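# Push a grey peg into the held sulfur ball

## Task

Pick up any one of the grey pegs resting on the table and drive it fully into a free hole of the yellow sulfur ball held in the other gripper, continuing until the peg locks in place.

## Robot and tools

Robot: two six-joint arms, left_arm and right_arm, each with a two-finger parallel gripper. The left base sits near (+0.015, +0.482, 0) m and the right near (-0.062, -0.634, 0) m in the scene frame, both nearly unrotated. Scene frame: origin at table height midway between the bases, +x out over the table, +z up, left_arm on the +y side. Arm names do not match image sides. A camera stand stands behind the arms.

Frames: each arm's reported hand position (metres), quat_wxyz, velocities, targets and its wrist camera pose are in that arm's own base frame. Fixed head cameras and the table use the scene frame. Offsets run along the arm's base axes, and rotations turn about the Hand target position. Gripper axes: fingers point along +z, close along x; a block sticks out about 10 cm toward the gripper's -y. The reported position is the point between the pads; fingertips extend 17.5 mm past it. Reported poses may be off by a few centimetres.

execute_actions(actions, cameras): actions is a list of actions; each action is a list of up to 15 rows, one per 1/30 s step, the last row repeated if fewer. Every row is one flat list of 18 numbers in [-1, 1] covering both arms: left dx, dy, dz, rx, ry, rz, gripper position, force_limit, speed, then the same nine for the right. The six pose numbers are offsets from that arm's Hand target at the start of the action (not from the previous row); 1.0 = 0.6 m or 180 degrees; rx, ry, rz form one rotation vector. All zeros re-requests the current Hand target. Gripper position is absolute: +1 open (50 mm gap), about -0.65 pads touch, -1 to grip. force_limit: -1 about 20 N, 0 about 102 N, +1 about 185 N per pad. speed: -1 20 mm/s, 0 85, +1 150. Always resend the gripper numbers you want kept; a 0 is a real command. Images come back only with an empty action list or when cameras names them (e.g. ["all"], or cam_head_left, cam_head_right, cam_left_wrist, cam_right_wrist).

move(target, speed, blend, stop_force, zero, blocking, cameras): target is one 18-number row as above, or a list of up to 15 such rows; every row's offsets count from the same starting Hand targets. Paths are straight, capped at 10 s. speed is m/s, 0.002 to 2, default 0.25 (rotation up to twice that in rad/s); one value or one per target. blend (m) rounds corners in a list; 0 stops at each. stop_force (10 to 80 N, shared by both arms) ends an arm's path once push against its travel exceeds that; use it only slowly and with small values, not when the gripper rotates, and omit it when backing away from a contact. zero=true re-zeroes the force reading before moving; false accumulates from the last zero. blocking=false returns early while the move runs (not allowed with stop_force). Keep finger numbers identical across a list. The result adds a move: line, e.g. done, off_target, moving, held or fault, plus limits such as paced (pose clipped) or held (steps withheld).

wait(seconds 0 to 10) lets time pass holding commands. stop brakes a running move. zoom_image(camera, region [x0, y0, x1, y1] in pixels, at most 504 by 504) enlarges part of the latest image. clear_fault(arm) clears a reported torque or force fault. finished_scene(scene) ends the current scene irreversibly; give its number and call it only once the peg is locked.

Results: Hand target is the last commanded pose after clipping; the gripper often settles a bit short. Each step the controller limits the command to 70 mm and 16 degrees from the measured pose. object_status: 0 moving, 1 blocked while opening, 2 blocked while closing (a grip), 3 reached position or pads met (likely empty). Opening in mm is about (250 - position_measured) x 0.202. Joint torques, External joint torques and Flange force (gripper axes, includes held weight) reveal contacts; "no reading" means no estimate. Joint velocities "within noise" means at rest. MOTOR HOT warns of an upcoming over-temperature lockout.

Cameras: head cameras are fixed (scene frame, calibration listed with K, distortion and T_world_to_cam); wrist cameras follow their arms and may lag during motion.

Avoid: dropping the peg or ball, letting anything leave the table, fast impacts, commanding targets deep past firm contact (arms are stiff and fault at 144 N or joint torque limits: waist and shoulder 302, elbow 142, wrist joints 40 N m), letting the arms or grippers press on each other, closing a gripper onto the other arm's fingers, passing a gripper near its own base, and holding stretched poses long. After a fault, call clear_fault; if a grip pins the arm, open first. Insert slowly, aligned with the hole axis.

Each tool is called after "Emit:" as a command line: name --argument value for each argument, lists and objects as JSON in quotes; but a table of rows of numbers goes row by row, as --pt "numbers of a row", without its own name.

## Session

Emit:
execute_actions --actions '[]'

Scene clock: 0.00 s.
left_arm: end_effector_position=(+0.1753, -0.5555, +0.1827) position_measured=153 object_status=3 end_effector_quat_wxyz=(-0.001, +0.001, +0.773, -0.635) | right_arm: end_effector_position=(+0.6500, +0.0000, +0.3532) position_measured=3 object_status=3 end_effector_quat_wxyz=(+0.000, +0.707, +0.707, +0.000)
Joint positions: left_arm=[-1.101 0.194 2.579 -2.603 1.052 -0.19] | right_arm=[-0.053 0.167 1.62 0 1.354 -0.053]
Joint velocities: within noise
Joint torques (N m): no reading
External joint torques (N m): no reading
Flange force (N): no reading
Hand target: left_arm +0.1753, -0.5555, +0.1827; -0.001, +0.001, +0.773, -0.635 | right_arm +0.6500, +0.0000, +0.3532; +0.000, +0.707, +0.707, +0.000
Tool commands: left_gripper/position=-0.192157 left_gripper/force_limit=+1.0 left_gripper/speed=+1.0 right_gripper/position=+1.0 right_gripper/force_limit=+1.0 right_gripper/speed=+1.0

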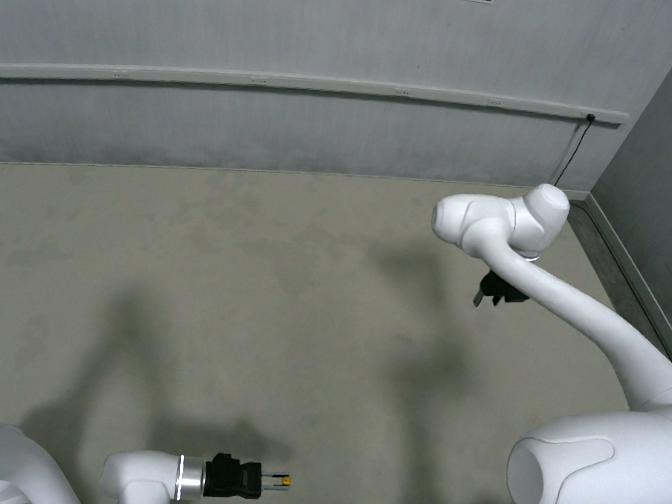

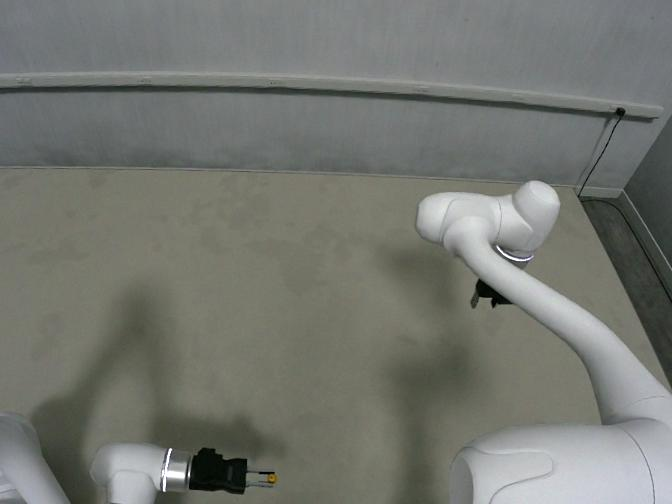

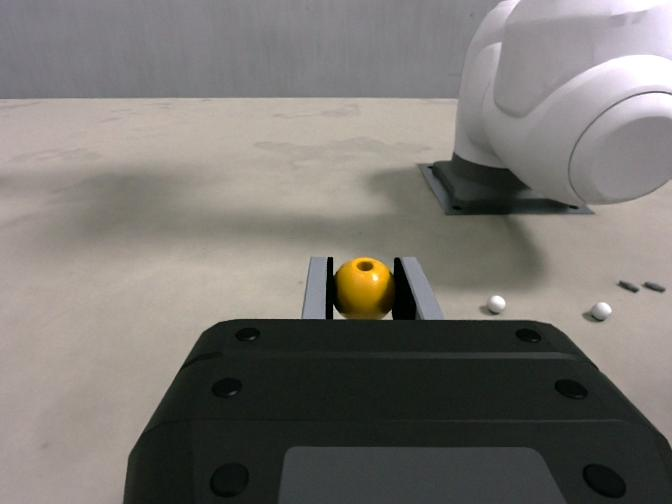

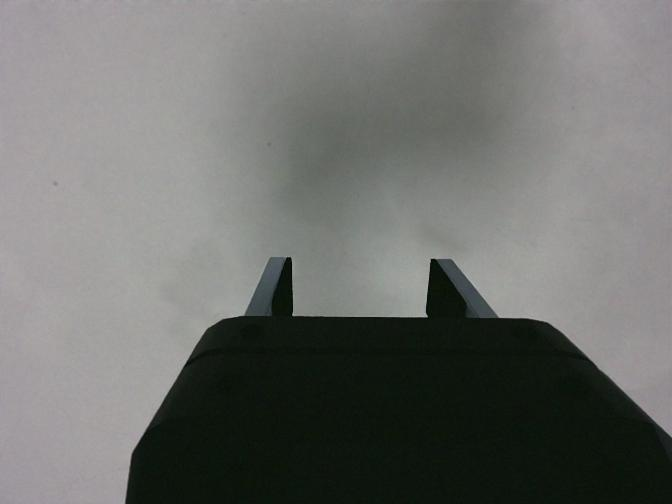

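Emit:
zoom_image --camera "cam_left_wrist" --region '[470, 250, 672, 350]'

Emit:
zoom_image --camera "cam_left_wrist" --region '[290, 230, 440, 340]'

Emit:
zoom_image --camera "cam_head_right" --region '[0, 400, 300, 504]'

Emit:
zoom_image --camera "cam_head_left" --region '[200, 420, 340, 504]'

Scaled by 2.495 from the camera's 672x504 image, which has a finer 960x720 frame.

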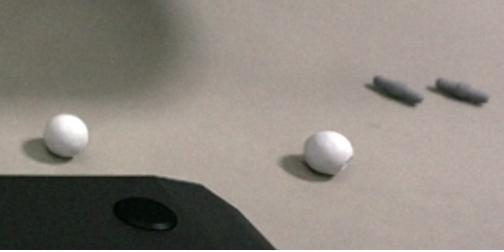

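Scaled by 3.360 from the camera's 672x504 image, which has a finer 960x720 frame.

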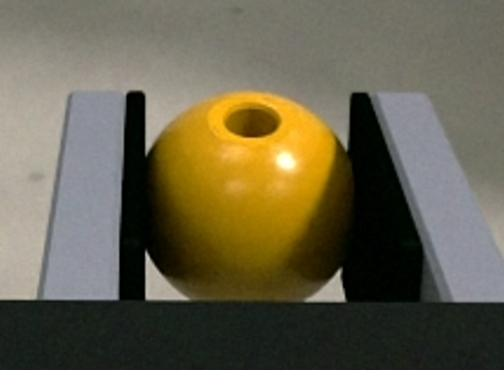

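Scaled by 1.680 from the camera's 672x504 image, which has a finer 960x720 frame.

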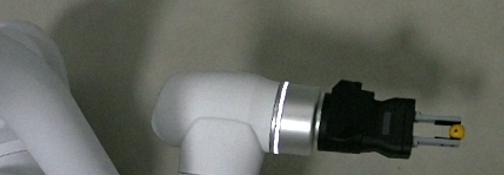

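Scaled by 3.600 from the camera's 672x504 image, which has a finer 960x720 frame.

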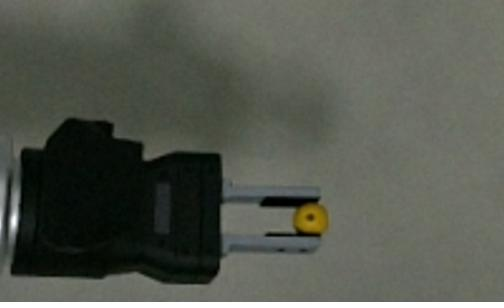

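Emit:
move --pt "0 0 0 0 0 0 -1 0 -1 -0.4833 0 0 0 0 0 1 1 1" --pt "0 0 0 0 0 0 -1 0 -1 -0.6983 0.46 -0.05 0 0 0.2778 1 1 1" --speed 0.35 --blend '[0.08,0]' --cameras '["all"]'

Scene clock: 11.17 s.
left_arm: end_effector_position=(+0.1753, -0.5555, +0.1827) position_measured=153 object_status=2 end_effector_quat_wxyz=(-0.001, +0.001, +0.773, -0.635) | right_arm: end_effector_position=(+0.2311, +0.2760, +0.3232) position_measured=3 object_status=3 end_effector_quat_wxyz=(+0.000, +0.342, +0.940, +0.000)
Joint positions: left_arm=[-1.101 0.194 2.579 -2.603 1.052 -0.19] | right_arm=[0.778 -0.304 2.11 0 1.335 -0.095]
Joint torques (N m): left_arm=[-2.19 -34.23 -14.5 -2.16 3.06 0.15] | right_arm=[-0.19 -4.96 -42.62 4.4 0.33 -0.03]
External joint torques (N m): left_arm=[2.22 -2.33 -1.83 0.32 -0.11 -0.15] | right_arm=[0.1 -5.52 0.45 -0.2 -0.26 0.03]
Flange force (N): left_arm=[-7.7 -7.6 -4.6] | right_arm=[0.3 -10.5 -1.2]
Hand target: left_arm +0.1753, -0.5555, +0.1827; -0.001, +0.001, +0.773, -0.635 | right_arm +0.2310, +0.2760, +0.3232; +0.000, +0.342, +0.940, +0.000
Off the commanded pose: left_arm 0.000 m, 0 deg | right_arm 0.000 m, 0 deg.
move: done; blend cut to 0 m at target 1
camera_calibration:
cam_right_wrist: T_world_to_cam=[[-0.777183, 0.629234, 0.00711804, 0.0142224], [0.596467, 0.733013, 0.326985, -0.423211], [0.200533, 0.258373, -0.945003, 0.315602], [0, 0, 0, 1]] pos_world=[0.200196, 0.219727, 0.436527]

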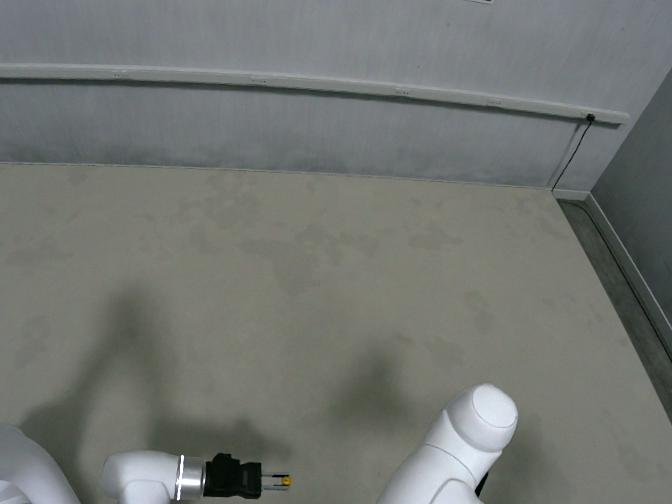

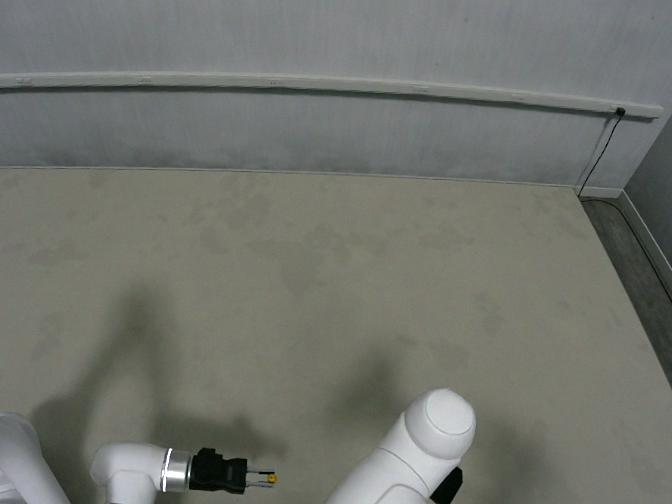

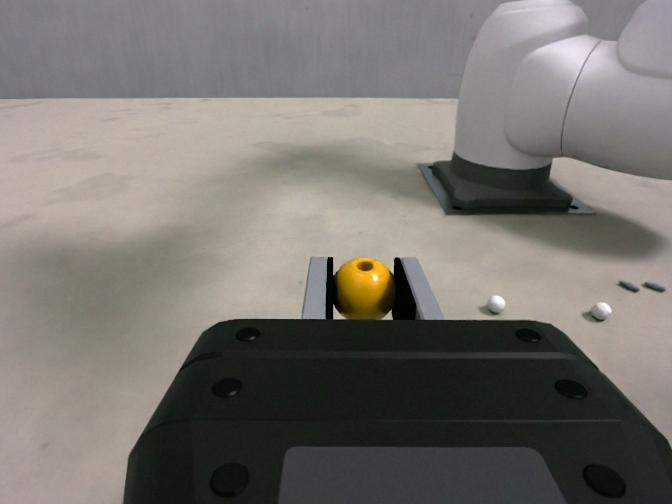

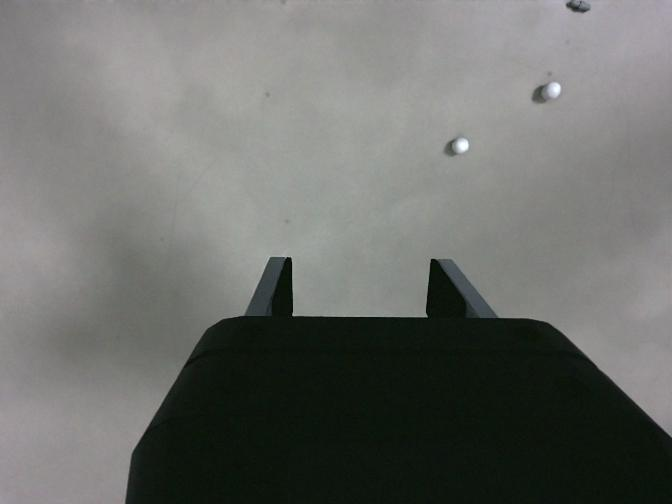

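Emit:
move --target '[0,0,0,0,0,0,-1,0,-1,-0.51,0.0233,-0.205,0,0,0.4444,1,1,1]' --speed 0.3 --cameras '["all"]'

Scene clock: 15.43 s.
left_arm: end_effector_position=(+0.1753, -0.5555, +0.1827) position_measured=153 object_status=2 end_effector_quat_wxyz=(-0.001, +0.001, +0.773, -0.635) | right_arm: end_effector_position=(-0.0749, +0.2900, +0.2002) position_measured=3 object_status=3 end_effector_quat_wxyz=(+0.000, -0.342, +0.940, +0.000)
Joint positions: left_arm=[-1.101 0.194 2.579 -2.603 1.052 -0.19] | right_arm=[1.708 -0.335 2.364 0 1.112 -0.561]
Joint torques (N m): left_arm=[-2.24 -34.12 -14.3 -2.16 3.16 0.1] | right_arm=[-1.68 1.26 -39.32 4.12 0.18 -0.09]
External joint torques (N m): left_arm=[2.19 -2.43 -1.87 0.35 -0.23 -0.1] | right_arm=[1.57 -5.51 0.35 -0.27 -0.12 0.1]
Flange force (N): left_arm=[-7.6 -8.2 -4.6] | right_arm=[9.8 -7.6 -4.8]
Hand target: left_arm +0.1753, -0.5555, +0.1827; -0.001, +0.001, +0.773, -0.635 | right_arm -0.0750, +0.2900, +0.2002; +0.000, -0.342, +0.940, +0.000
Off the commanded pose: left_arm 0.000 m, 0 deg | right_arm 0.000 m, 0 deg.
move: done
camera_calibration:
cam_right_wrist: T_world_to_cam=[[-0.754747, -0.655977, 0.00712428, 0.142772], [-0.618167, 0.714796, 0.327012, -0.296459], [-0.219604, 0.242407, -0.944993, 0.230265], [0, 0, 0, 1]] pos_world=[-0.0249371, 0.249745, 0.313527]

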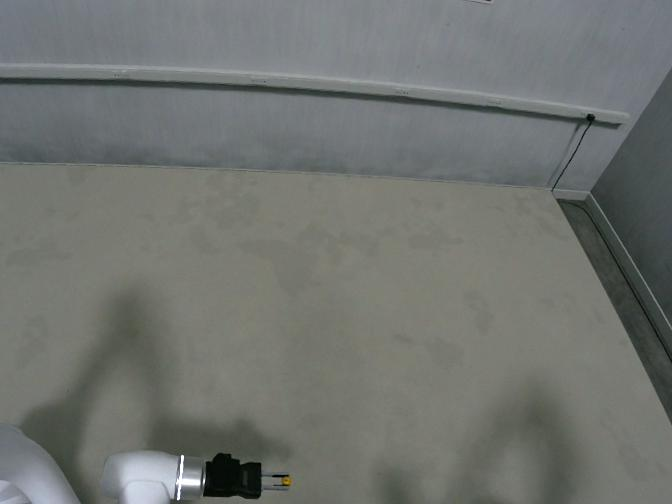

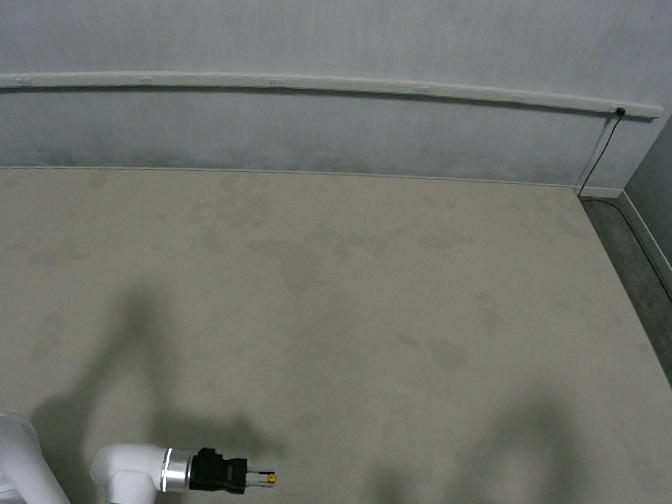

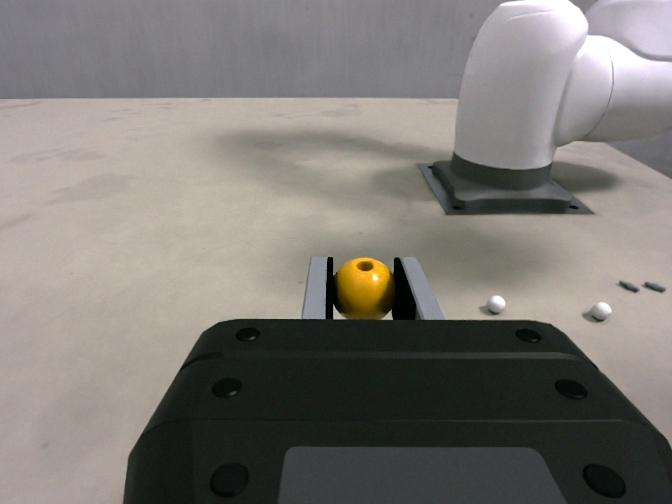

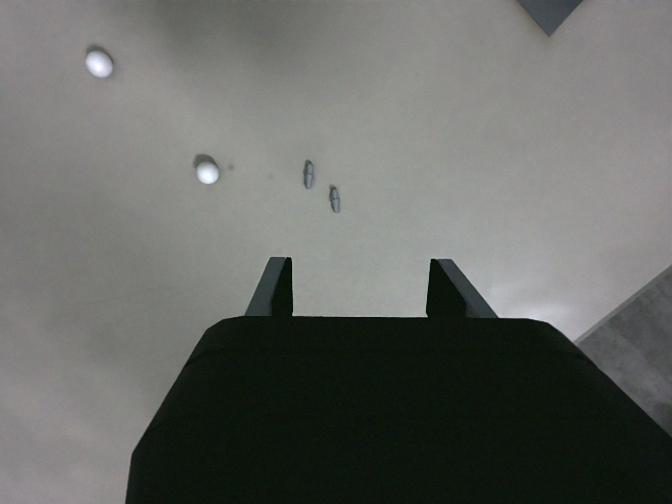

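Emit:
zoom_image --camera "cam_right_wrist" --region '[280, 140, 370, 230]'

Scaled by 5.600 from the camera's 672x504 image, which has a finer 960x720 frame.

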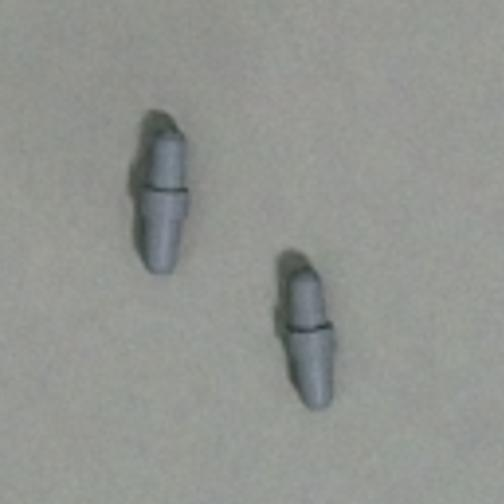

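Emit:
move --target '[0,0,0,0,0,0,-1,0,-1,0.07,-0.0075,-0.15,0,0,-0.0167,-0.256,0,0]' --speed 0.2 --cameras '["cam_right_wrist"]'

Emit:
zoom_image --camera "cam_right_wrist" --region '[260, 190, 400, 310]'

Scene clock: 18.30 s.
left_arm: end_effector_position=(+0.1753, -0.5555, +0.1827) position_measured=153 object_status=2 end_effector_quat_wxyz=(-0.001, +0.001, +0.773, -0.635) | right_arm: end_effector_position=(-0.0330, +0.2855, +0.1102) position_measured=191 object_status=3 end_effector_quat_wxyz=(+0.000, -0.317, +0.948, +0.000)
Joint positions: left_arm=[-1.101 0.194 2.579 -2.603 1.052 -0.19] | right_arm=[1.565 -0.24 2.497 0 0.885 -0.651]
Joint torques (N m): left_arm=[-2.09 -34.15 -14.4 -2.09 3.08 0.15] | right_arm=[-0.73 -3.82 -34.15 3.56 0.29 -0.11]
External joint torques (N m): left_arm=[2.09 -2.5 -1.93 0.25 -0.13 -0.15] | right_arm=[0.49 -4.41 0.49 -0.24 -0.24 0.12]
Flange force (N): left_arm=[-7.1 -8.2 -4.4] | right_arm=[6.6 -7.1 -6.2]
Hand target: left_arm +0.1753, -0.5555, +0.1827; -0.001, +0.001, +0.773, -0.635 | right_arm -0.0330, +0.2855, +0.1102; +0.000, -0.317, +0.948, +0.000
Off the commanded pose: left_arm 0.000 m, 0 deg | right_arm 0.000 m, 0 deg.
move: done
camera_calibration:
cam_right_wrist: T_world_to_cam=[[-0.788005, -0.615628, 0.00707528, 0.159613], [-0.579976, 0.746128, 0.326987, -0.24557], [-0.206582, 0.253564, -0.945002, 0.15276], [0, 0, 0, 1]] pos_world=[0.0149081, 0.242755, 0.223527]
Images, in order (width x height): cam_right_wrist 672x504.

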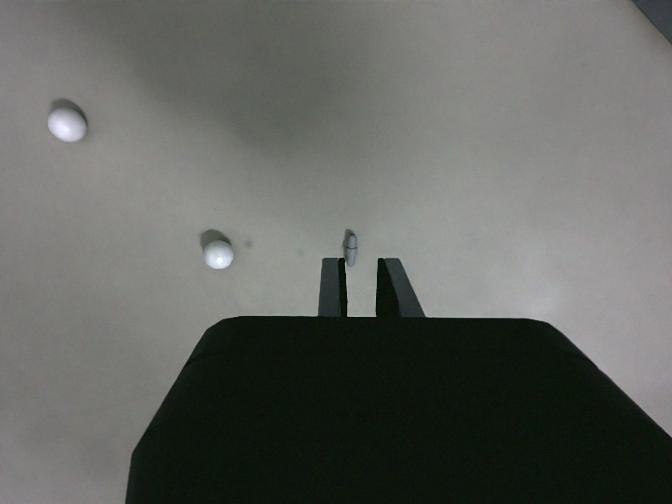

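Scaled by 3.600 from the camera's 672x504 image, which has a finer 960x720 frame.

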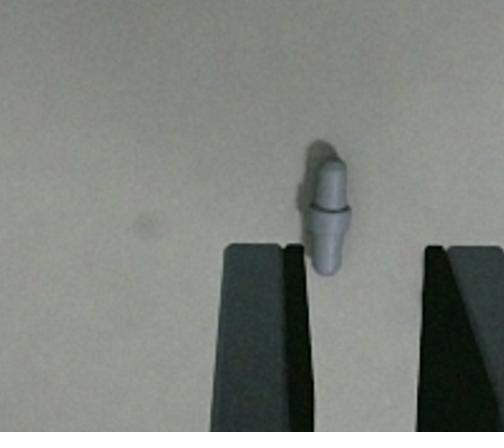

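Emit:
move --target '[0,0,0,0,0,0,-1,0,-1,-0.0357,0.048,-0.1253,0,0,0,-0.122,0,0]' --speed 0.15 --cameras '["cam_right_wrist"]'

Emit:
zoom_image --camera "cam_right_wrist" --region '[290, 200, 430, 320]'

Scene clock: 21.53 s.
left_arm: end_effector_position=(+0.1753, -0.5555, +0.1827) position_measured=153 object_status=2 end_effector_quat_wxyz=(-0.001, +0.001, +0.773, -0.635) | right_arm: end_effector_position=(-0.0544, +0.3142, +0.0350) position_measured=171 object_status=3 end_effector_quat_wxyz=(+0.000, -0.317, +0.948, +0.000)
Joint positions: left_arm=[-1.101 0.194 2.579 -2.603 1.052 -0.19] | right_arm=[1.634 -0.031 2.527 0 0.645 -0.583]
Joint torques (N m): left_arm=[-1.72 -33.92 -14.45 -2.2 3.11 0.1] | right_arm=[0.19 -18.58 -26.9 2.75 0.27 -0.11]
External joint torques (N m): left_arm=[1.8 -2.94 -1.86 0.36 -0.16 -0.1] | right_arm=[-0.3 -4.15 0.77 -0.16 -0.21 0.11]
Flange force (N): left_arm=[-6.2 -9.4 -4.9] | right_arm=[3.3 -7.7 -8.0]
Hand target: left_arm +0.1753, -0.5555, +0.1827; -0.001, +0.001, +0.773, -0.635 | right_arm -0.0544, +0.3143, +0.0350; +0.000, -0.317, +0.948, +0.000
Off the commanded pose: left_arm 0.000 m, 0 deg | right_arm 0.000 m, 0 deg.
move: done
camera_calibration:
cam_right_wrist: T_world_to_cam=[[-0.78804, -0.615583, 0.00709549, 0.160934], [-0.579928, 0.746166, 0.326987, -0.254816], [-0.206582, 0.253564, -0.945002, 0.0699973], [0, 0, 0, 1]] pos_world=[-0.00649201, 0.271455, 0.148327]
Images, in order (width x height): cam_right_wrist 672x504.

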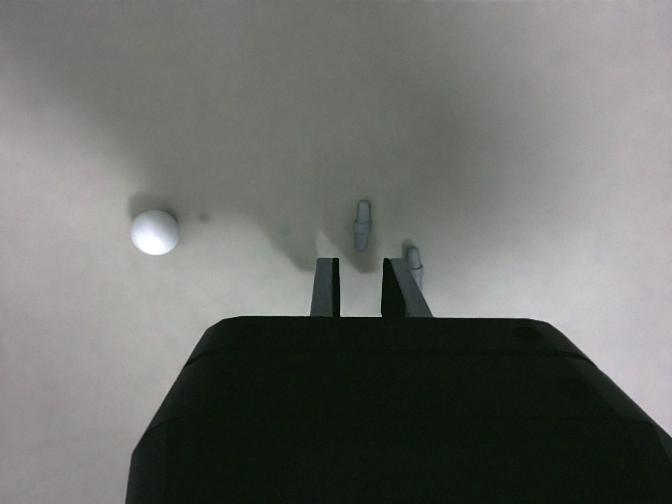

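Scaled by 3.600 from the camera's 672x504 image, which has a finer 960x720 frame.

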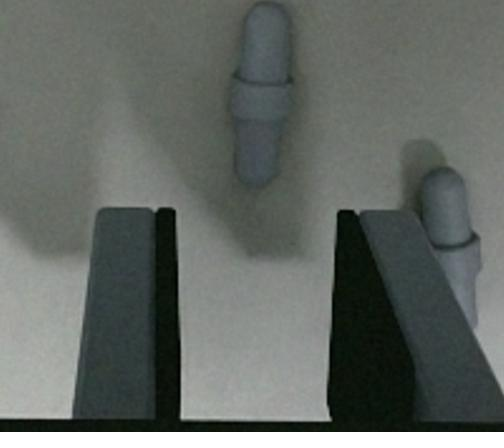

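Emit:
move --pt "0 0 0 0 0 0 -1 0 -1 0 0 0.25 0 0 0 -0.122 0 0" --pt "0.35 0 0.1955 0 0 0 -1 0 -1 0.35 -0.06 0.5 0 0 -0.35 -0.122 0 0" --speed 0.3 --blend 0.04

Scene clock: 30.63 s.
left_arm: end_effector_position=(+0.3852, -0.5555, +0.3000) position_measured=153 object_status=2 end_effector_quat_wxyz=(-0.001, +0.001, +0.773, -0.635) | right_arm: end_effector_position=(+0.1556, +0.2783, +0.3350) position_measured=171 object_status=3 end_effector_quat_wxyz=(+0.000, +0.225, +0.974, +0.000)
Joint positions: left_arm=[-0.685 0.145 2.248 -1.97 0.972 -0.694] | right_arm=[0.953 -0.385 2.139 0 1.388 -0.164]
Joint torques (N m): left_arm=[-1.6 -40.96 -25.77 -2.97 2.43 -0.04] | right_arm=[1.45 2.31 -42.74 4.43 0.35 -0.18]
External joint torques (N m): left_arm=[1.59 -2.95 -2.92 0.23 -0.11 0.05] | right_arm=[-1.58 -5.55 0.02 -0.19 -0.27 0.18]
Flange force (N): left_arm=[-3.1 -6.4 -3.6] | right_arm=[-3.8 -11.0 -1.4]
Hand target: left_arm +0.3853, -0.5555, +0.3000; -0.001, +0.001, +0.773, -0.635 | right_arm +0.1556, +0.2783, +0.3350; +0.000, +0.225, +0.974, +0.000
Off the commanded pose: left_arm 0.000 m, 0 deg | right_arm 0.000 m, 0 deg.
move: done

Emit:
move --target '[0,0,0,0,0,0,-1,0,-1,0.544,0.253,-0.0583,0.4906,-0.1133,0.1133,-0.122,0,0]' --speed 0.35 --cameras '["all"]'

Emit:
zoom_image --camera "cam_right_wrist" --region '[250, 150, 480, 320]'

Emit:
zoom_image --camera "cam_left_wrist" --region '[260, 190, 480, 330]'

Scene clock: 33.93 s.
left_arm: end_effector_position=(+0.3853, -0.5555, +0.3000) position_measured=153 object_status=2 end_effector_quat_wxyz=(-0.001, +0.001, +0.773, -0.635) | right_arm: end_effector_position=(+0.4820, +0.4301, +0.3000) position_measured=171 object_status=3 end_effector_quat_wxyz=(+0.000, +0.000, +0.707, +0.707)
Joint positions: left_arm=[-0.685 0.145 2.248 -1.97 0.972 -0.694] | right_arm=[0.213 0.274 2.23 1.743 1.445 -2.515]
Joint torques (N m): left_arm=[-1.8 -40.82 -26.37 -3.04 2.42 0.07] | right_arm=[0.35 -54.06 -30.5 1.58 2.7 -0.23]
External joint torques (N m): left_arm=[1.77 -3.06 -2.24 0.31 -0.12 -0.07] | right_arm=[-0.33 -4.73 0.45 -0.25 -0.23 0.23]
Flange force (N): left_arm=[-2.4 -6.3 -4.8] | right_arm=[6.0 8.2 -2.6]
Hand target: left_arm +0.3853, -0.5555, +0.3000; -0.001, +0.001, +0.773, -0.635 | right_arm +0.4820, +0.4301, +0.3000; +0.000, +0.000, +0.707, +0.707
Off the commanded pose: left_arm 0.000 m, 0 deg | right_arm 0.000 m, 0 deg.
move: done
camera_calibration:
cam_left_wrist: T_world_to_cam=[[-0.999927, 0.000655456, 0.0121, 0.392003], [-0.0100669, 0.510886, -0.85959, 0.563349], [-0.00674516, -0.859648, -0.510842, -0.18981], [0, 0, 0, 1]] pos_world=[0.396365, -0.451234, 0.382543]
cam_right_wrist: T_world_to_cam=[[-0.999821, -0.00704577, -0.017548, 0.500797], [-0.0142817, -0.326868, 0.944962, -0.113492], [-0.0123938, 0.945044, 0.326709, -0.370608], [0, 0, 0, 1]] pos_world=[0.494493, 0.316672, 0.237114]

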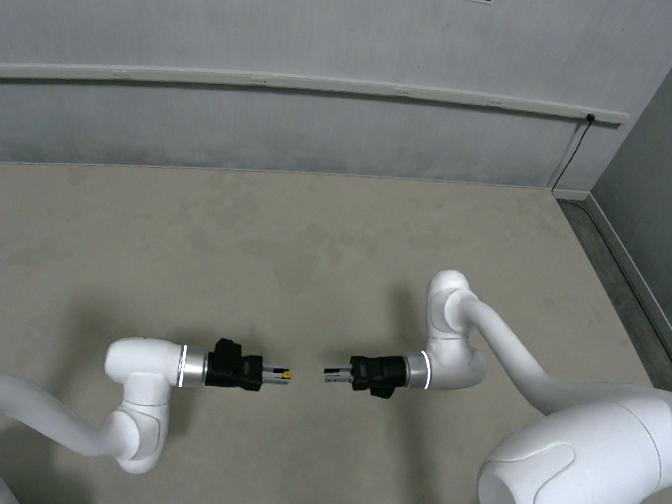

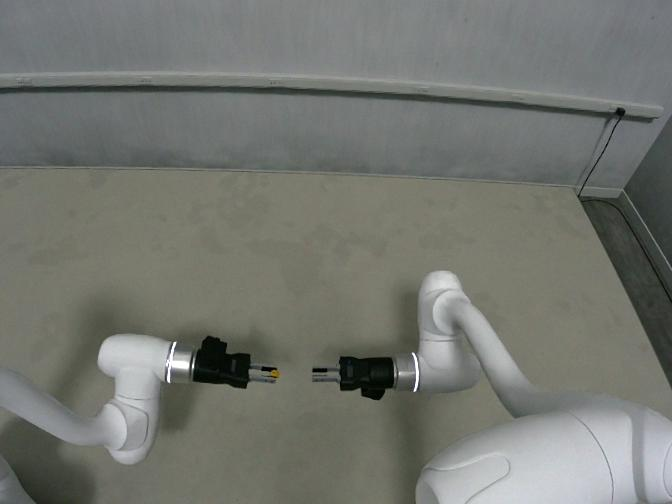

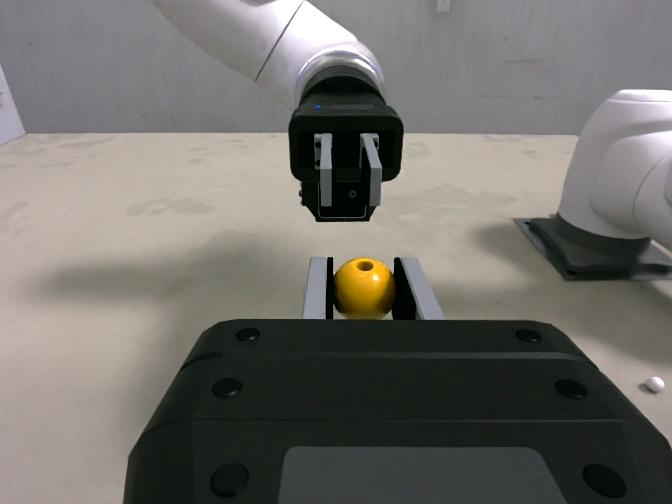

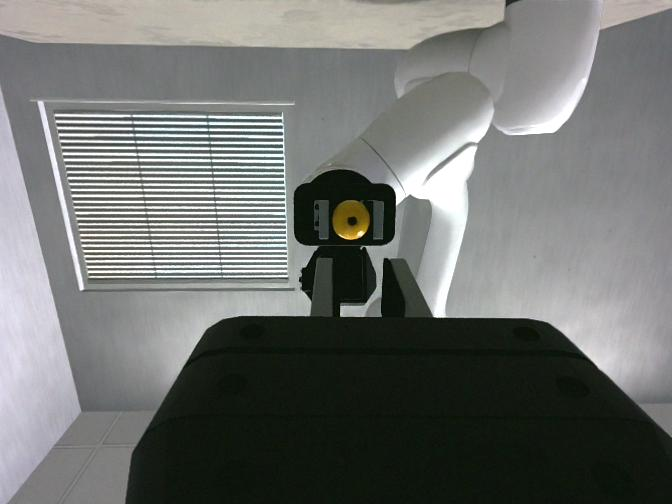

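Scaled by 2.191 from the camera's 672x504 image, which has a finer 960x720 frame.

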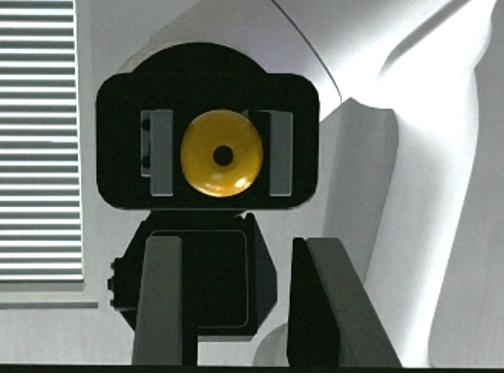

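Scaled by 2.291 from the camera's 672x504 image, which has a finer 960x720 frame.

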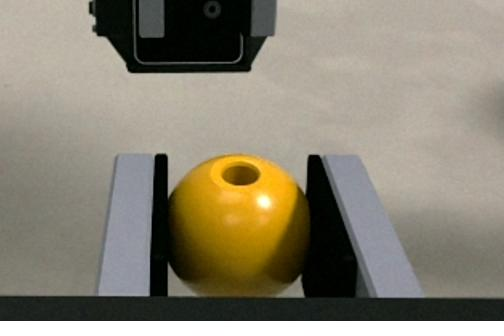

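Emit:
zoom_image --camera "cam_head_left" --region '[250, 340, 370, 410]'

Emit:
zoom_image --camera "cam_head_right" --region '[240, 340, 360, 410]'

Scaled by 4.200 from the camera's 672x504 image, which has a finer 960x720 frame.

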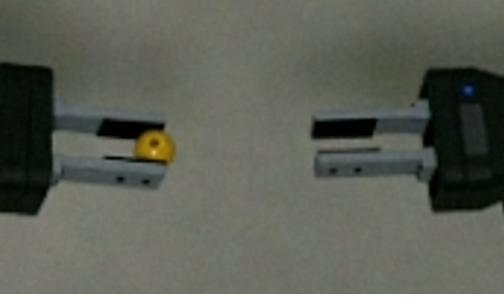

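Scaled by 4.200 from the camera's 672x504 image, which has a finer 960x720 frame.

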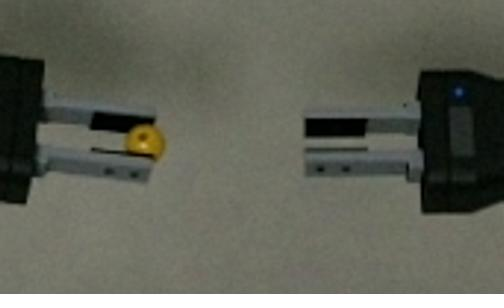

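Emit:
move --pt "0 0 0 0 0 0 -1 0 -1 -0.544 -0.253 0.0583 -0.4906 0.1133 -0.1133 -0.122 0 0" --pt "0 0 0 0 0 0 -1 0 -1 -0.8877 -0.1998 -0.4 -0.4815 -0.1588 0.1588 -0.122 0 0" --speed 0.3 --blend 0.05 --cameras '["cam_right_wrist"]'

Emit:
zoom_image --camera "cam_right_wrist" --region '[290, 160, 430, 280]'

Scene clock: 46.87 s.
left_arm: end_effector_position=(+0.3853, -0.5555, +0.3000) position_measured=153 object_status=2 end_effector_quat_wxyz=(-0.001, +0.001, +0.773, -0.635) | right_arm: end_effector_position=(-0.0506, +0.3102, +0.0600) position_measured=171 object_status=3 end_effector_quat_wxyz=(+0.000, -0.313, +0.950, +0.000)
Joint positions: left_arm=[-0.685 0.145 2.248 -1.97 0.972 -0.694] | right_arm=[1.622 -0.092 2.512 0 0.723 -0.585]
Joint torques (N m): left_arm=[-2.1 -40.97 -26.27 -3 2.42 0.13] | right_arm=[1.09 -12.86 -29.24 3.08 0.24 -0.16]
External joint torques (N m): left_arm=[1.96 -2.81 -2.4 0.27 -0.11 -0.13] | right_arm=[-1.02 -6.29 0.49 -0.24 -0.19 0.16]
Flange force (N): left_arm=[-3.2 -6.1 -4.7] | right_arm=[3.3 -12.3 -11.9]
Hand target: left_arm +0.3853, -0.5555, +0.3000; -0.001, +0.001, +0.773, -0.635 | right_arm -0.0506, +0.3102, +0.0600; +0.000, -0.313, +0.950, +0.000
Off the commanded pose: left_arm 0.000 m, 0 deg | right_arm 0.000 m, 0 deg.
move: done
camera_calibration:
cam_right_wrist: T_world_to_cam=[[-0.793277, -0.60882, 0.00705919, 0.158885], [-0.573557, 0.75112, 0.32688, -0.259036], [-0.204313, 0.255257, -0.94504, 0.0951027], [0, 0, 0, 1]] pos_world=[-0.00310162, 0.267024, 0.173428]
Images, in order (width x height): cam_right_wrist 672x504.

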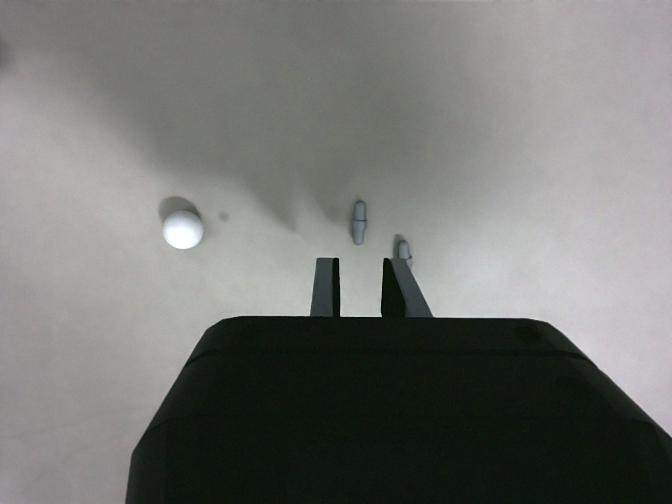

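Scaled by 3.600 from the camera's 672x504 image, which has a finer 960x720 frame.

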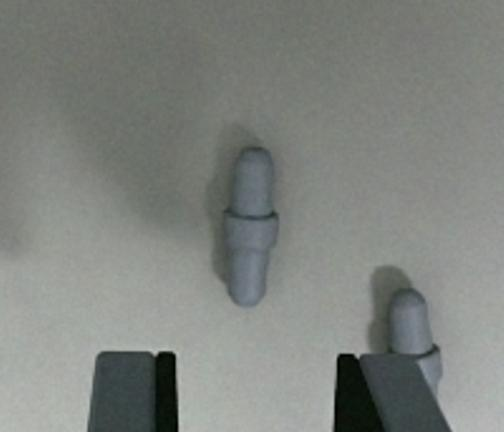

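Emit:
move --target '[0,0,0,0,0,0,-1,0,-1,-0.002,0.0027,-0.0467,0,0,-0.0133,-0.122,0,0]' --speed 0.1 --cameras '["cam_right_wrist"]'

Emit:
zoom_image --camera "cam_right_wrist" --region '[290, 180, 430, 300]'

Scene clock: 48.60 s.
left_arm: end_effector_position=(+0.3853, -0.5555, +0.3000) position_measured=153 object_status=2 end_effector_quat_wxyz=(-0.001, +0.001, +0.773, -0.635) | right_arm: end_effector_position=(-0.0518, +0.3118, +0.0320) position_measured=171 object_status=3 end_effector_quat_wxyz=(+0.000, -0.293, +0.956, +0.000)
Joint positions: left_arm=[-0.685 0.145 2.248 -1.97 0.972 -0.694] | right_arm=[1.626 -0.029 2.534 0 0.636 -0.54]
Joint torques (N m): left_arm=[-1.71 -40.94 -26.31 -3.02 2.42 0.08] | right_arm=[0.54 -14.94 -26.57 2.93 0.32 0.05]
External joint torques (N m): left_arm=[1.75 -2.96 -2.33 0.28 -0.12 -0.08] | right_arm=[-0.5 -7.95 0.8 -0.38 -0.26 -0.05]
Flange force (N): left_arm=[-2.6 -6.2 -4.5] | right_arm=[4.6 -14.2 -16.6]
Hand target: left_arm +0.3853, -0.5555, +0.3000; -0.001, +0.001, +0.773, -0.635 | right_arm -0.0518, +0.3118, +0.0320; +0.000, -0.293, +0.956, +0.000
Off the commanded pose: left_arm 0.000 m, 0 deg | right_arm 0.000 m, 0 deg.
move: done
camera_calibration:
cam_right_wrist: T_world_to_cam=[[-0.817972, -0.575214, 0.00711822, 0.147327], [-0.541726, 0.774397, 0.326869, -0.257349], [-0.193532, 0.263513, -0.945043, 0.0658776], [0, 0, 0, 1]] pos_world=[-0.00615394, 0.266674, 0.145328]
Images, in order (width x height): cam_right_wrist 672x504.

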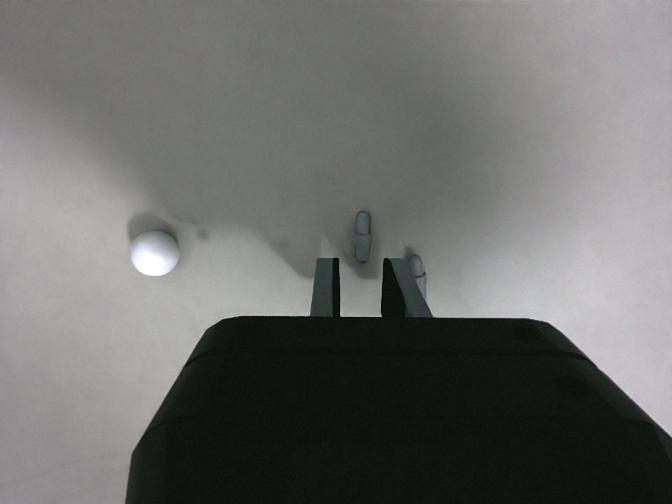

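Scaled by 3.600 from the camera's 672x504 image, which has a finer 960x720 frame.

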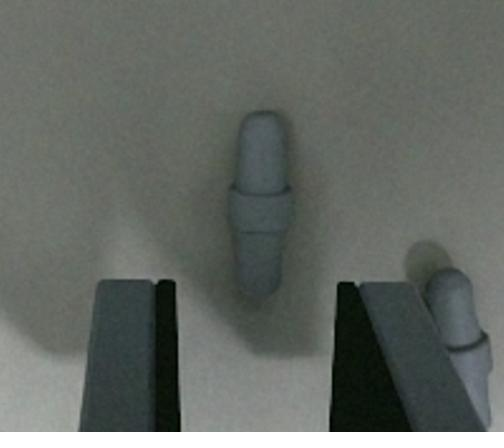

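Emit:
move --target '[0,0,0,0,0,0,-1,0,-1,0,0,-0.0225,0,0,0,-0.122,0,0]' --speed 0.02 --stop_force 10 --cameras '["cam_right_wrist"]'

Emit:
zoom_image --camera "cam_right_wrist" --region '[290, 180, 430, 300]'

Scene clock: 50.73 s.
left_arm: end_effector_position=(+0.3853, -0.5555, +0.3000) position_measured=153 object_status=2 end_effector_quat_wxyz=(-0.001, +0.001, +0.773, -0.635) | right_arm: end_effector_position=(-0.0518, +0.3118, +0.0185) position_measured=171 object_status=3 end_effector_quat_wxyz=(+0.000, -0.293, +0.956, +0.000)
Joint positions: left_arm=[-0.685 0.145 2.248 -1.97 0.972 -0.694] | right_arm=[1.626 0.003 2.546 0 0.593 -0.54]
Joint torques (N m): left_arm=[-2.01 -40.73 -26.19 -3.05 2.45 0.14] | right_arm=[0.23 -18.9 -24.77 2.65 0.32 -0.17]
External joint torques (N m): left_arm=[2.05 -3.35 -2.48 0.31 -0.14 -0.14] | right_arm=[-0.17 -5.64 0.53 -0.25 -0.26 0.17]
Flange force (N): left_arm=[-2.9 -7.0 -5.4] | right_arm=[4.2 -9.0 -12.2]
Hand target: left_arm +0.3853, -0.5555, +0.3000; -0.001, +0.001, +0.773, -0.635 | right_arm -0.0518, +0.3118, +0.0185; +0.000, -0.293, +0.956, +0.000
Off the commanded pose: left_arm 0.000 m, 0 deg | right_arm 0.000 m, 0 deg.
move: done
camera_calibration:
cam_right_wrist: T_world_to_cam=[[-0.817972, -0.575214, 0.00711822, 0.147423], [-0.541726, 0.774397, 0.326869, -0.252936], [-0.193532, 0.263513, -0.945043, 0.0531195], [0, 0, 0, 1]] pos_world=[-0.00615394, 0.266674, 0.131828]
Images, in order (width x height): cam_right_wrist 672x504.

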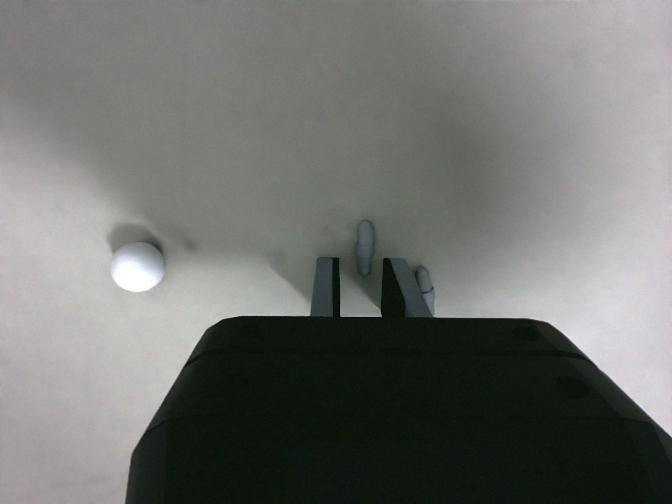

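Scaled by 3.600 from the camera's 672x504 image, which has a finer 960x720 frame.

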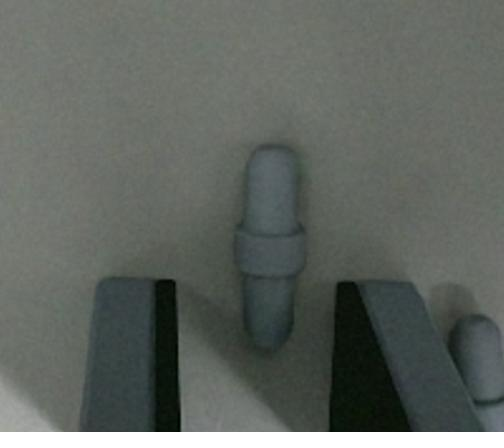

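Emit:
move --target '[0,0,0,0,0,0,-1,0,-1,0,0,-0.013,0,0,0,-0.122,0,0]' --speed 0.006 --stop_force 10 --cameras '["cam_right_wrist"]'

Emit:
zoom_image --camera "cam_right_wrist" --region '[290, 180, 430, 300]'

Scene clock: 51.87 s.
left_arm: end_effector_position=(+0.3853, -0.5555, +0.3000) position_measured=153 object_status=2 end_effector_quat_wxyz=(-0.001, +0.001, +0.773, -0.635) | right_arm: end_effector_position=(-0.0518, +0.3118, +0.0178) position_measured=171 object_status=3 end_effector_quat_wxyz=(+0.000, -0.293, +0.956, +0.000)
Joint positions: left_arm=[-0.685 0.145 2.248 -1.97 0.972 -0.694] | right_arm=[1.626 0.005 2.546 0 0.591 -0.54]
Joint torques (N m): left_arm=[-1.53 -40.93 -26.17 -3.01 2.42 0.1] | right_arm=[-0.19 0.1 -16.96 2.66 -4.41 -0.1]
External joint torques (N m): left_arm=[1.49 -2.92 -2.56 0.26 -0.11 -0.1] | right_arm=[0.22 -24.62 -7.31 -0.26 4.46 0.1]
Flange force (N): left_arm=[-2.6 -6.5 -3.9] | right_arm=[12.5 -24.7 -78.9]
Hand target: left_arm +0.3853, -0.5555, +0.3000; -0.001, +0.001, +0.773, -0.635 | right_arm -0.0518, +0.3118, +0.0178; +0.000, -0.293, +0.956, +0.000 (not the last commanded pose)
Off the commanded pose: left_arm 0.000 m, 0 deg | right_arm 0.007 m, 0 deg.
move: contact (right_arm)
camera_calibration:
cam_right_wrist: T_world_to_cam=[[-0.817972, -0.575213, 0.00711837, 0.147485], [-0.541726, 0.774397, 0.326869, -0.252785], [-0.193532, 0.263513, -0.945043, 0.0524317], [0, 0, 0, 1]] pos_world=[-0.00615394, 0.266774, 0.131128]
Images, in order (width x height): cam_right_wrist 672x504.

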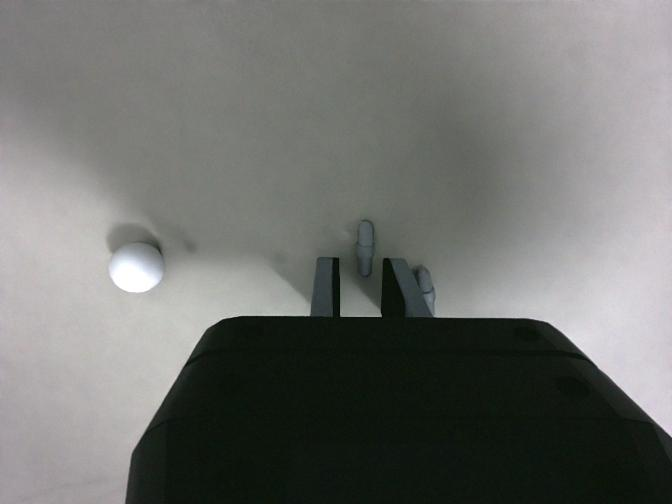

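Scaled by 3.600 from the camera's 672x504 image, which has a finer 960x720 frame.

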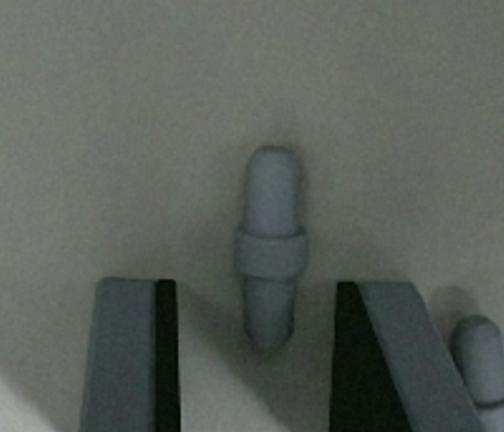

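Emit:
move --target '[0,0,0,0,0,0,-1,0,-1,-0.0018,-0.0013,0.0014,0,0,0,-0.122,0,0]' --speed 0.03

Emit:
move --target '[0,0,0,0,0,0,-1,0,-1,0,0,0,0,0,0,-1,-0.3,-1]' --cameras '["cam_right_wrist"]'

Emit:
zoom_image --camera "cam_right_wrist" --region '[290, 180, 430, 300]'

Scene clock: 53.20 s.
left_arm: end_effector_position=(+0.3853, -0.5555, +0.3000) position_measured=153 object_status=2 end_effector_quat_wxyz=(-0.001, +0.001, +0.773, -0.635) | right_arm: end_effector_position=(-0.0529, +0.3111, +0.0186) position_measured=171 object_status=3 end_effector_quat_wxyz=(+0.000, -0.293, +0.956, +0.000)
Joint positions: left_arm=[-0.685 0.145 2.248 -1.97 0.972 -0.694] | right_arm=[1.63 0.002 2.546 0 0.594 -0.536]
Joint torques (N m): left_arm=[-2.24 -40.99 -26.26 -3.02 2.45 0.07] | right_arm=[0.39 -18.75 -24.99 2.59 0.38 -0.2]
External joint torques (N m): left_arm=[2.18 -2.96 -2.36 0.28 -0.14 -0.07] | right_arm=[-0.45 -5.52 0.71 -0.18 -0.32 0.2]
Flange force (N): left_arm=[-3.2 -6.1 -5.2] | right_arm=[3.5 -9.6 -11.6]
Hand target: left_arm +0.3853, -0.5555, +0.3000; -0.001, +0.001, +0.773, -0.635 | right_arm -0.0529, +0.3111, +0.0186; +0.000, -0.293, +0.956, +0.000
Off the commanded pose: left_arm 0.000 m, 0 deg | right_arm 0.000 m, 0 deg.
move: done

Scene clock: 54.10 s.
left_arm: end_effector_position=(+0.3853, -0.5555, +0.3000) position_measured=153 object_status=2 end_effector_quat_wxyz=(-0.001, +0.001, +0.773, -0.635) | right_arm: end_effector_position=(-0.0529, +0.3111, +0.0186) position_measured=237 object_status=2 end_effector_quat_wxyz=(+0.000, -0.293, +0.956, +0.000)
Joint positions: left_arm=[-0.685 0.145 2.248 -1.97 0.972 -0.694] | right_arm=[1.63 0.002 2.546 0 0.594 -0.536]
Joint torques (N m): left_arm=[-2.03 -40.91 -26.07 -3.03 2.41 0.12] | right_arm=[0.16 -18.79 -24.99 2.67 0.31 -0.05]
External joint torques (N m): left_arm=[2.03 -2.81 -2.55 0.3 -0.11 -0.12] | right_arm=[-0.14 -5.72 0.75 -0.27 -0.25 0.05]
Flange force (N): left_arm=[-3.5 -6.2 -4.7] | right_arm=[4.1 -9.7 -12.2]
Hand target: left_arm +0.3853, -0.5555, +0.3000; -0.001, +0.001, +0.773, -0.635 | right_arm -0.0529, +0.3111, +0.0186; +0.000, -0.293, +0.956, +0.000
Off the commanded pose: left_arm 0.000 m, 0 deg | right_arm 0.000 m, 0 deg.
move: done
camera_calibration:
cam_right_wrist: T_world_to_cam=[[-0.817972, -0.575213, 0.00711837, 0.146119], [-0.541726, 0.774397, 0.326869, -0.253022], [-0.193532, 0.263513, -0.945043, 0.0531856], [0, 0, 0, 1]] pos_world=[-0.00725394, 0.265974, 0.131928]
Images, in order (width x height): cam_right_wrist 672x504.

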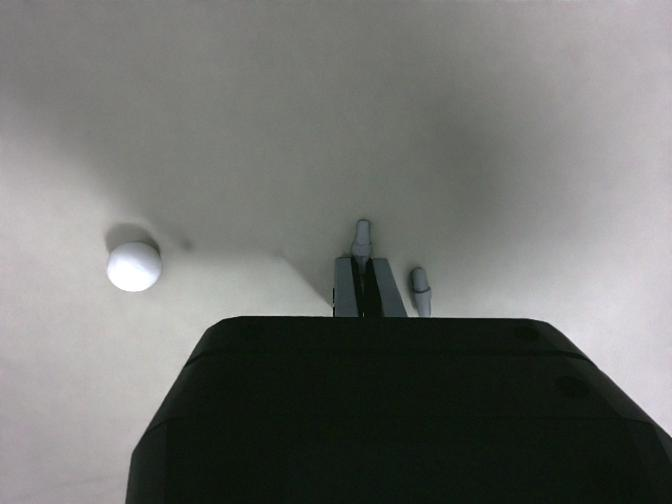

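Scaled by 3.600 from the camera's 672x504 image, which has a finer 960x720 frame.

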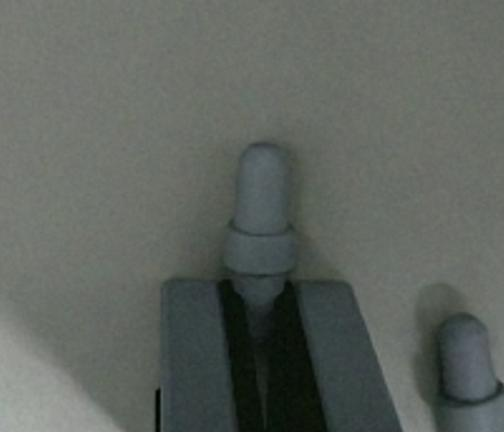

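Emit:
move --target '[0,0,0,0,0,0,-1,0,-1,0,0,0.1,0,0,0,-1,-0.3,-1]' --cameras '["cam_right_wrist"]' --speed 0.1

Emit:
zoom_image --camera "cam_right_wrist" --region '[320, 200, 400, 320]'

Scene clock: 56.63 s.
left_arm: end_effector_position=(+0.3853, -0.5555, +0.3000) position_measured=153 object_status=2 end_effector_quat_wxyz=(-0.001, +0.001, +0.773, -0.635) | right_arm: end_effector_position=(-0.0529, +0.3110, +0.0786) position_measured=237 object_status=2 end_effector_quat_wxyz=(+0.000, -0.293, +0.956, +0.000)
Joint positions: left_arm=[-0.685 0.145 2.248 -1.97 0.972 -0.694] | right_arm=[1.63 -0.127 2.491 0 0.778 -0.536]
Joint torques (N m): left_arm=[-2 -41.04 -26.08 -2.99 2.41 0.1] | right_arm=[0.58 -10.07 -31.36 3.19 0.47 -0.15]
External joint torques (N m): left_arm=[1.95 -2.84 -2.58 0.25 -0.1 -0.1] | right_arm=[-0.59 -6.97 0.92 -0.17 -0.41 0.15]
Flange force (N): left_arm=[-3.4 -6.2 -4.5] | right_arm=[4.7 -13.8 -11.1]
Hand target: left_arm +0.3853, -0.5555, +0.3000; -0.001, +0.001, +0.773, -0.635 | right_arm -0.0529, +0.3111, +0.0786; +0.000, -0.293, +0.956, +0.000
Off the commanded pose: left_arm 0.000 m, 0 deg | right_arm 0.000 m, 0 deg.
move: done
camera_calibration:
cam_right_wrist: T_world_to_cam=[[-0.817961, -0.575228, 0.00717267, 0.145686], [-0.54174, 0.774417, 0.326795, -0.272626], [-0.193537, 0.26342, -0.945068, 0.109918], [0, 0, 0, 1]] pos_world=[-0.00725391, 0.265974, 0.191928]
Images, in order (width x height): cam_right_wrist 672x504.

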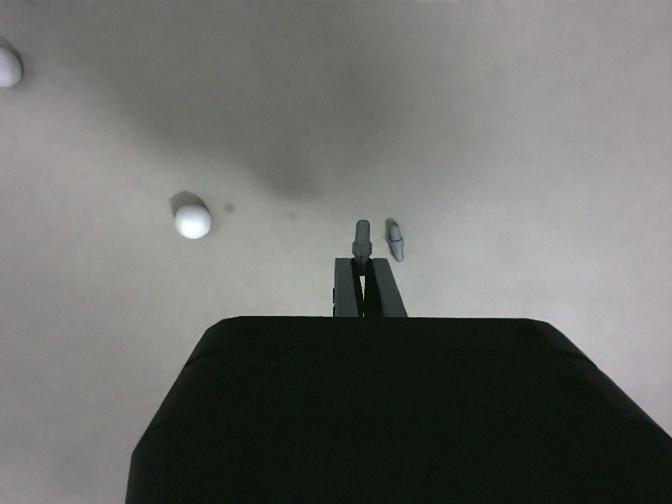

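Scaled by 4.200 from the camera's 672x504 image, which has a finer 960x720 frame.

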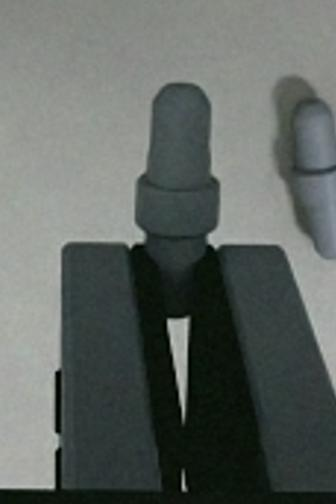

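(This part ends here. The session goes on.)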